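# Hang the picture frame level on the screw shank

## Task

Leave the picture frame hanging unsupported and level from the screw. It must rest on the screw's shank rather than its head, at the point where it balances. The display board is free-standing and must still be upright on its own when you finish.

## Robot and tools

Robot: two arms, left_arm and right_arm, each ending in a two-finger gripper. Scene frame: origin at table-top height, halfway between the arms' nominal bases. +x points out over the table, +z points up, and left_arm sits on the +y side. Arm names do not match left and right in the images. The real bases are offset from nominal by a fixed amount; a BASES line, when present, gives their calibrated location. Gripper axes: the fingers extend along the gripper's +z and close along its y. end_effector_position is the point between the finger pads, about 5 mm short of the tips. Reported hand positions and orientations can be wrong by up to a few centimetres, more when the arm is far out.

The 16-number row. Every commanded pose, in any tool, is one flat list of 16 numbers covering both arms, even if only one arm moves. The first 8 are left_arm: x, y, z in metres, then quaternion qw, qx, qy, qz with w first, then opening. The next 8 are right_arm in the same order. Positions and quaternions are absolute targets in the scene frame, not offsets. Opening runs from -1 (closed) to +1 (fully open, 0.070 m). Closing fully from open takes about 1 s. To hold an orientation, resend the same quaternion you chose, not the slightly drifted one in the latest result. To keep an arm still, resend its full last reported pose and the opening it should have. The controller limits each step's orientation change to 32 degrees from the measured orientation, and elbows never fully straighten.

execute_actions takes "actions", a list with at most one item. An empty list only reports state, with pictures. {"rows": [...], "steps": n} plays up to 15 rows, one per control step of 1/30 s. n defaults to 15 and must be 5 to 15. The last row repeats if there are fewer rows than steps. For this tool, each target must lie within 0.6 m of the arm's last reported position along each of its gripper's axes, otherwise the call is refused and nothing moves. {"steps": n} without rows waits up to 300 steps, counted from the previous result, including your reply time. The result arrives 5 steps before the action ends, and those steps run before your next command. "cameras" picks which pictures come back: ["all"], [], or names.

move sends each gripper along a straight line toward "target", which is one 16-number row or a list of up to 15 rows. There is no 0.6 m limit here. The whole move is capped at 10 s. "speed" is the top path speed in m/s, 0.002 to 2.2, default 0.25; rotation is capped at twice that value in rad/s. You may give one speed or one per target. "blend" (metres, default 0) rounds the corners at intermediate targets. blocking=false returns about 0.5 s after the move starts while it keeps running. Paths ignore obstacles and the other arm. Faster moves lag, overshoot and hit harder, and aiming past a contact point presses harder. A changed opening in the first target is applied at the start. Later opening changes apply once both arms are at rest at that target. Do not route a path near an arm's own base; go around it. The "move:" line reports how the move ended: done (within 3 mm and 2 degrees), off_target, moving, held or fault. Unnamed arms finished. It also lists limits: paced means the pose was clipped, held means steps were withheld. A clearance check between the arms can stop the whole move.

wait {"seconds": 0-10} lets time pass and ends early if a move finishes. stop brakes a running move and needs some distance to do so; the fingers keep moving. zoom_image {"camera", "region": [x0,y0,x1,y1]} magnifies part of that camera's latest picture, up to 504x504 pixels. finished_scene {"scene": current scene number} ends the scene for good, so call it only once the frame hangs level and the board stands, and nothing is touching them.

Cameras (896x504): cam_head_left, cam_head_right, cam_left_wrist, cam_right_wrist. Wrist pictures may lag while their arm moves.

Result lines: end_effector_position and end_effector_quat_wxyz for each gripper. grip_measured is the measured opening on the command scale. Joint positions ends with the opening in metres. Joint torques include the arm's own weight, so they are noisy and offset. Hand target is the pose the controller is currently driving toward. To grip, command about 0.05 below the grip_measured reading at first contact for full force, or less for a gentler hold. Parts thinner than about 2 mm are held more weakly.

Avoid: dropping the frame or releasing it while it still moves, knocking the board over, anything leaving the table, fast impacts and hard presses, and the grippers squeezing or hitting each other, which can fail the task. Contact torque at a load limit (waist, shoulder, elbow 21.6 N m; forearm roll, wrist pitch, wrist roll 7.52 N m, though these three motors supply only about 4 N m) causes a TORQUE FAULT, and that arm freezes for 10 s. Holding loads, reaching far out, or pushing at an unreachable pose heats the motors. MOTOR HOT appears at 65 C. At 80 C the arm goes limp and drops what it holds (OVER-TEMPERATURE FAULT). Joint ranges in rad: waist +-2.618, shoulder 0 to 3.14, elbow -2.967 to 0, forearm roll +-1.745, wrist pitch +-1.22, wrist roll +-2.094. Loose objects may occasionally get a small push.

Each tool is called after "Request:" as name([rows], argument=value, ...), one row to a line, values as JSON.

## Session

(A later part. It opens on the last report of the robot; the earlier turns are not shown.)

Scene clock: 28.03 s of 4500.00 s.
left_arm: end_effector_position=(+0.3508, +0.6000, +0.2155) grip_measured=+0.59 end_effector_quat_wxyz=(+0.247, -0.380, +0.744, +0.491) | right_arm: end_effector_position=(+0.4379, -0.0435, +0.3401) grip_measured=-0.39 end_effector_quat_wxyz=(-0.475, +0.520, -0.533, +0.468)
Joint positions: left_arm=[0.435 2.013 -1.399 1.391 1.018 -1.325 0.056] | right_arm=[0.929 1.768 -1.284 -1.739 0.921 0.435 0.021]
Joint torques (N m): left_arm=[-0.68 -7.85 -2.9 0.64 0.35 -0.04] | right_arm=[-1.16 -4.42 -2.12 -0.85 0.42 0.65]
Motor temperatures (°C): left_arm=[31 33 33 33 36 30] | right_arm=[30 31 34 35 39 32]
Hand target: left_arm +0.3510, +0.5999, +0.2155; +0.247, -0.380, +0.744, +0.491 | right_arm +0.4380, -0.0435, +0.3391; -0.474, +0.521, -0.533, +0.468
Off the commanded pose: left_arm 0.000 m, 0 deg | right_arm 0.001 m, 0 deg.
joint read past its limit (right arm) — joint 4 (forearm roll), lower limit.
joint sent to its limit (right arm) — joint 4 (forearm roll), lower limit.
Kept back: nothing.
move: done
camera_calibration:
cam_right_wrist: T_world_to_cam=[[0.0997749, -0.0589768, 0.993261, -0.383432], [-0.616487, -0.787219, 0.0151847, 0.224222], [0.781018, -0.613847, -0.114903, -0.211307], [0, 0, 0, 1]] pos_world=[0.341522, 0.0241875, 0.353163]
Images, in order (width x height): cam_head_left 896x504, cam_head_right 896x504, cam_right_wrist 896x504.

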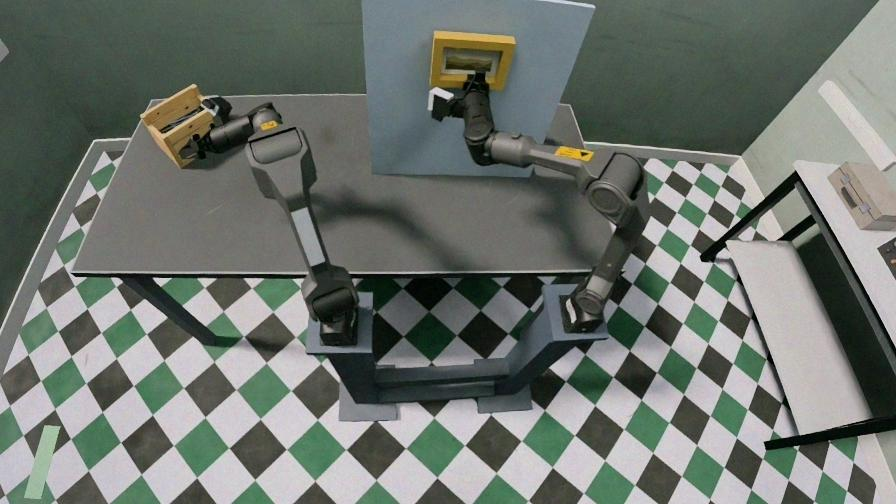

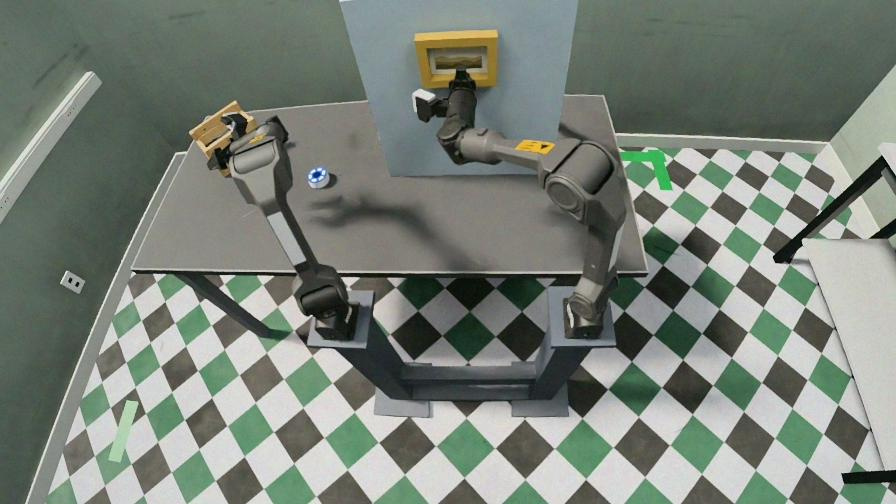

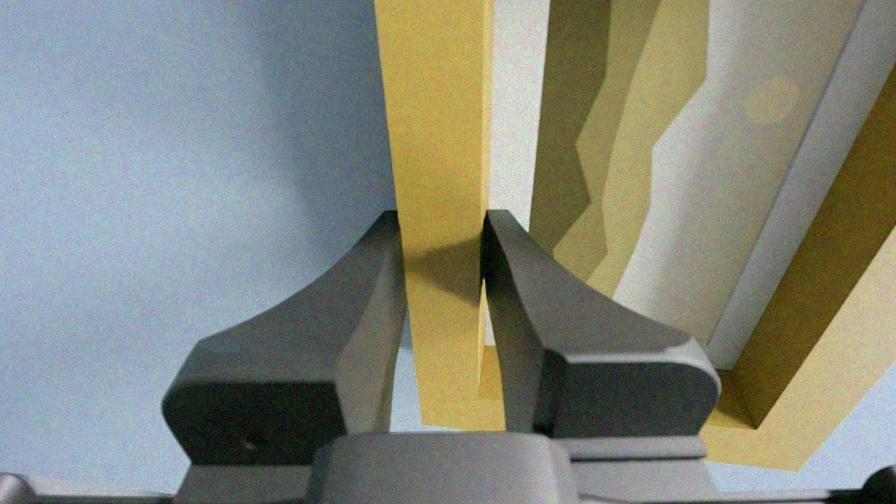

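Request:
move([
  [0.3510, 0.5999, 0.2155, 0.247, -0.380, 0.744, 0.491, 0.59, 0.438, -0.0435, 0.3403, 0.4754, -0.5204, 0.5325, -0.4685, -0.6],
  [0.3510, 0.5999, 0.2155, 0.247, -0.380, 0.744, 0.491, 0.59, 0.438, -0.0435, 0.3403, 0.4754, -0.5204, 0.5325, -0.4685, -0.15],
], speed=0.03, cameras=["cam_right_wrist","cam_head_left","cam_head_right"])

Request:
zoom_image(camera="cam_head_left", region=[415, 20, 525, 140])

Request:
zoom_image(camera="cam_head_right", region=[400, 15, 510, 95])

Scene clock: 30.03 s of 4500.00 s.
left_arm: end_effector_position=(+0.3508, +0.6000, +0.2155) grip_measured=+0.59 end_effector_quat_wxyz=(+0.247, -0.380, +0.744, +0.491) | right_arm: end_effector_position=(+0.4382, -0.0437, +0.3396) grip_measured=-0.15 end_effector_quat_wxyz=(-0.474, +0.521, -0.533, +0.468)
Joint positions: left_arm=[0.435 2.013 -1.399 1.391 1.018 -1.325 0.056] | right_arm=[0.928 1.768 -1.284 -1.739 0.92 0.434 0.03]
Joint torques (N m): left_arm=[-0.62 -7.98 -2.9 0.65 0.3 -0.04] | right_arm=[0.73 -8.25 -4.67 -0.96 0.42 0.18]
Motor temperatures (°C): left_arm=[31 33 33 33 36 30] | right_arm=[30 31 34 35 39 32]
Hand target: left_arm +0.3510, +0.5999, +0.2155; +0.247, -0.380, +0.744, +0.491 | right_arm +0.4380, -0.0435, +0.3403; -0.475, +0.521, -0.533, +0.468
Off the commanded pose: left_arm 0.000 m, 0 deg | right_arm 0.001 m, 0 deg.
joint sent to its limit (right arm) — joint 4 (forearm roll), lower limit.
Kept back: nothing.
move: done
camera_calibration:
cam_right_wrist: T_world_to_cam=[[0.100891, -0.057424, 0.993239, -0.38339], [-0.616311, -0.787318, 0.0170849, 0.223529], [0.781013, -0.613868, -0.114825, -0.211748], [0, 0, 0, 1]] pos_world=[0.341822, 0.0239877, 0.352665]
Images, in order (width x height): cam_head_left 896x504, cam_head_right 896x504, cam_right_wrist 896x504.

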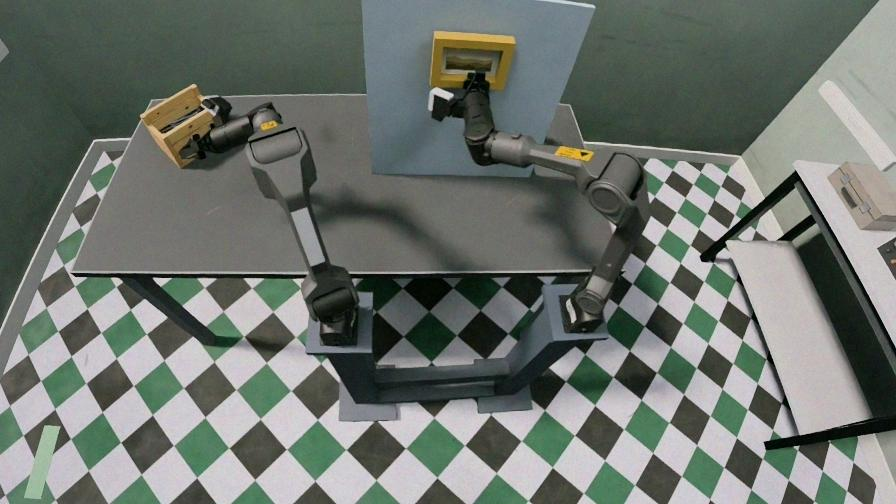

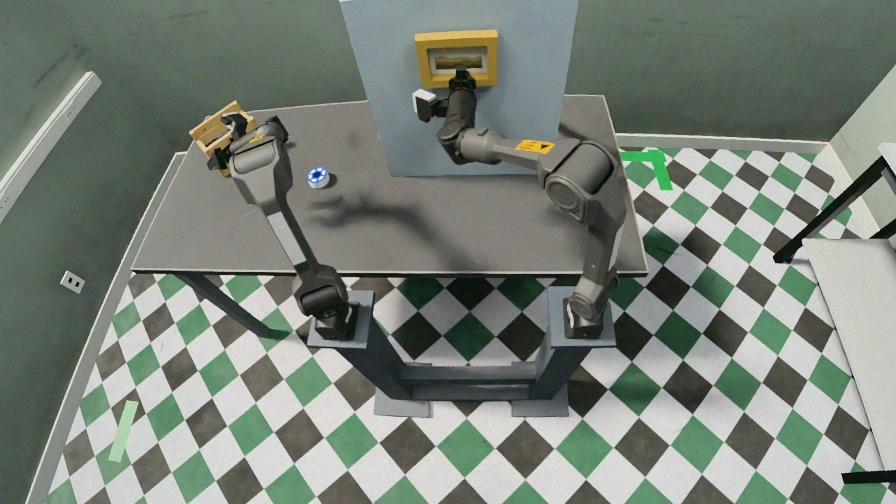

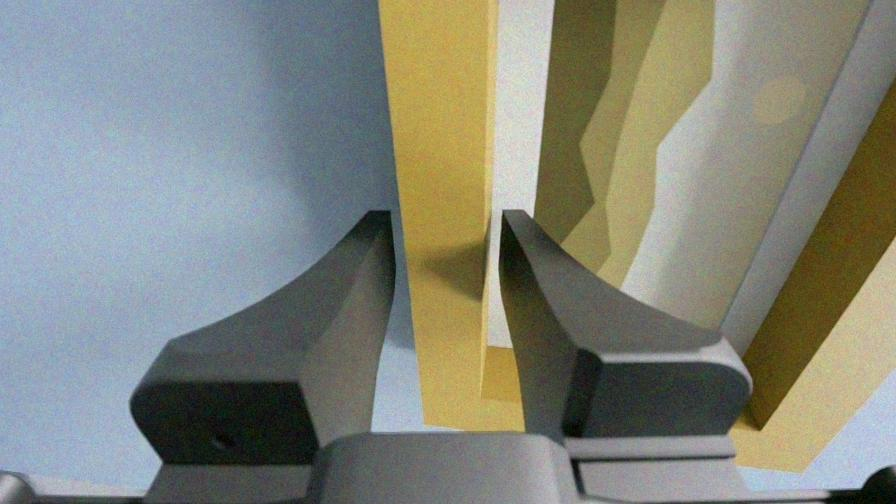

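Scaled by 4.200 from the camera's 896x504 image, which has a finer 1280x720 frame.

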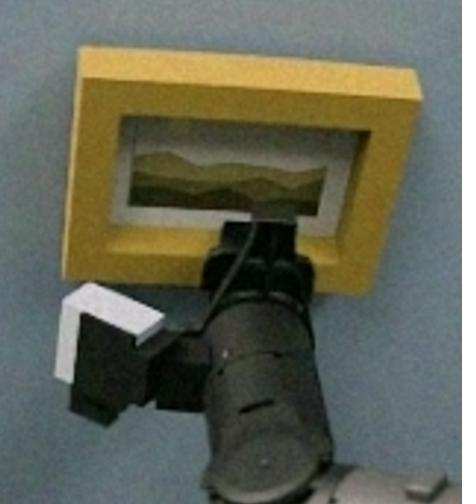

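Scaled by 4.582 from the camera's 896x504 image, which has a finer 1280x720 frame.

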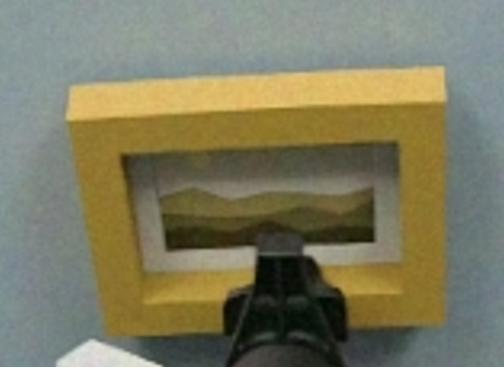

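Request:
move([
  [0.3510, 0.5999, 0.2155, 0.247, -0.380, 0.744, 0.491, 0.59, 0.438, -0.0436, 0.3398, 0.4745, -0.521, 0.533, -0.468, 0.15],
  [0.3510, 0.5999, 0.2155, 0.247, -0.380, 0.744, 0.491, 0.59, 0.348, -0.0436, 0.350, 0.4745, -0.521, 0.533, -0.468, 0.15],
], speed=0.15, cameras=["cam_right_wrist","cam_head_left","cam_head_right"])

Request:
zoom_image(camera="cam_head_left", region=[420, 20, 530, 100])

Request:
zoom_image(camera="cam_head_right", region=[400, 15, 510, 95])

Request:
zoom_image(camera="cam_head_left", region=[360, 150, 560, 200])

Request:
zoom_image(camera="cam_head_right", region=[370, 150, 570, 200])

Scene clock: 32.90 s of 4500.00 s.
left_arm: end_effector_position=(+0.3508, +0.6000, +0.2155) grip_measured=+0.59 end_effector_quat_wxyz=(+0.247, -0.380, +0.744, +0.491) | right_arm: end_effector_position=(+0.3476, -0.0437, +0.3501) grip_measured=+0.15 end_effector_quat_wxyz=(-0.475, +0.521, -0.533, +0.468)
Joint positions: left_arm=[0.435 2.013 -1.399 1.391 1.018 -1.325 0.056] | right_arm=[1.179 1.599 -1.109 -1.629 1.15 0.411 0.04]
Joint torques (N m): left_arm=[-0.58 -7.92 -3.04 0.73 0.31 -0.03] | right_arm=[-0.41 -5.02 -3.85 -1.11 0.16 0.07]
Motor temperatures (°C): left_arm=[31 33 33 33 36 30] | right_arm=[30 31 34 35 39 32]
Hand target: left_arm +0.3510, +0.5999, +0.2155; +0.247, -0.380, +0.744, +0.491 | right_arm +0.3480, -0.0436, +0.3500; -0.475, +0.521, -0.533, +0.468
Off the commanded pose: left_arm 0.000 m, 0 deg | right_arm 0.000 m, 0 deg.
Kept back: nothing.
move: done
camera_calibration:
cam_right_wrist: T_world_to_cam=[[0.101239, -0.058634, 0.993133, -0.384893], [-0.615571, -0.787914, 0.0162326, 0.16765], [0.781552, -0.612987, -0.115861, -0.13954], [0, 0, 0, 1]] pos_world=[0.251224, 0.0239898, 0.363361]
Images, in order (width x height): cam_head_left 896x504, cam_head_right 896x504, cam_right_wrist 896x504.

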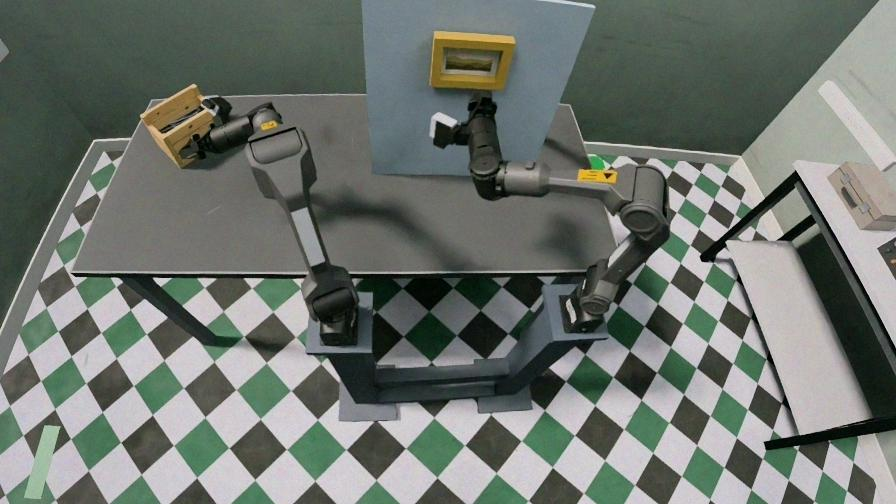

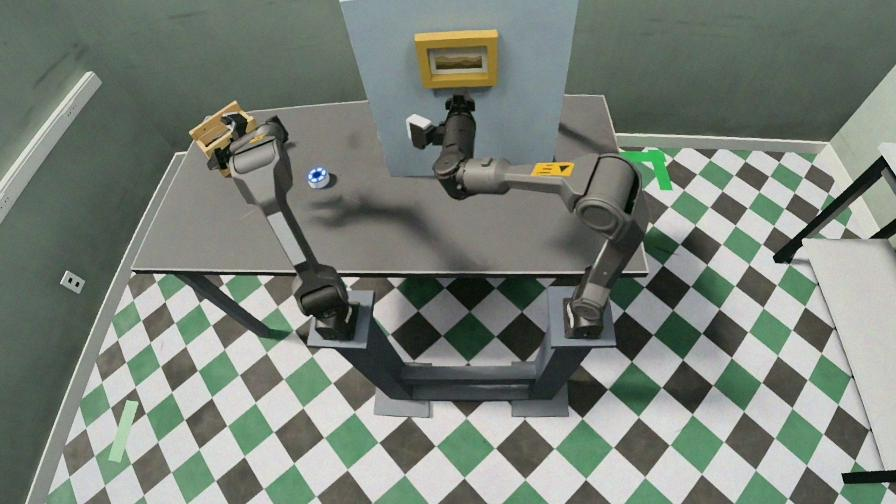

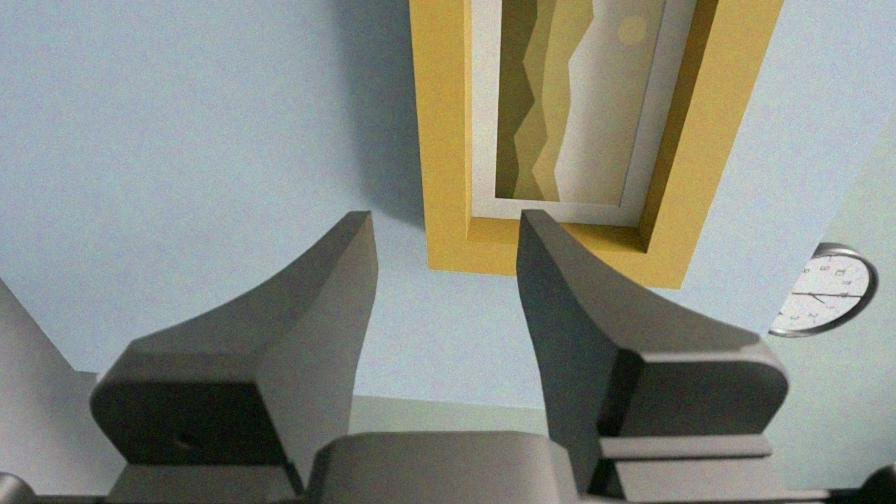

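Scaled by 4.582 from the camera's 896x504 image, which has a finer 1280x720 frame.

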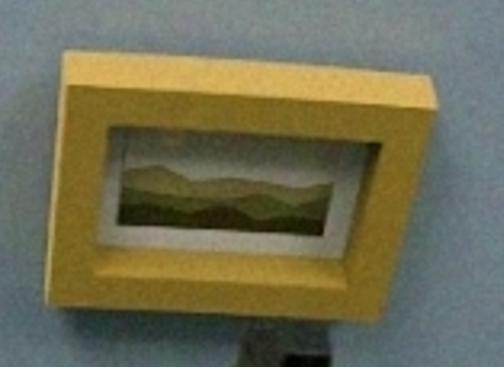

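Scaled by 4.582 from the camera's 896x504 image, which has a finer 1280x720 frame.

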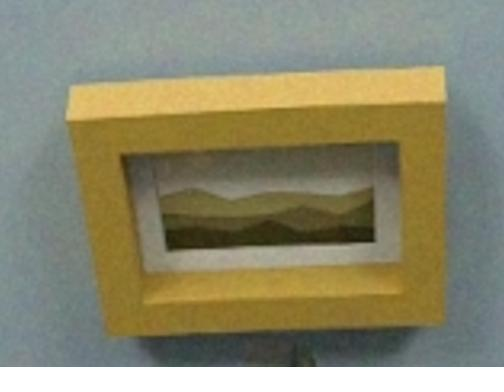

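Scaled by 2.520 from the camera's 896x504 image, which has a finer 1280x720 frame.

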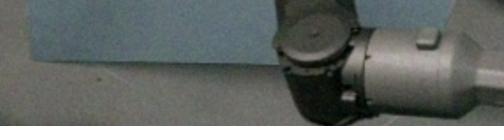

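Scaled by 2.520 from the camera's 896x504 image, which has a finer 1280x720 frame.

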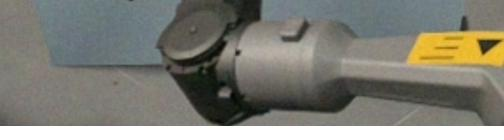

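Request:
finished_scene(scene=1)

The scene is finished: the task was done.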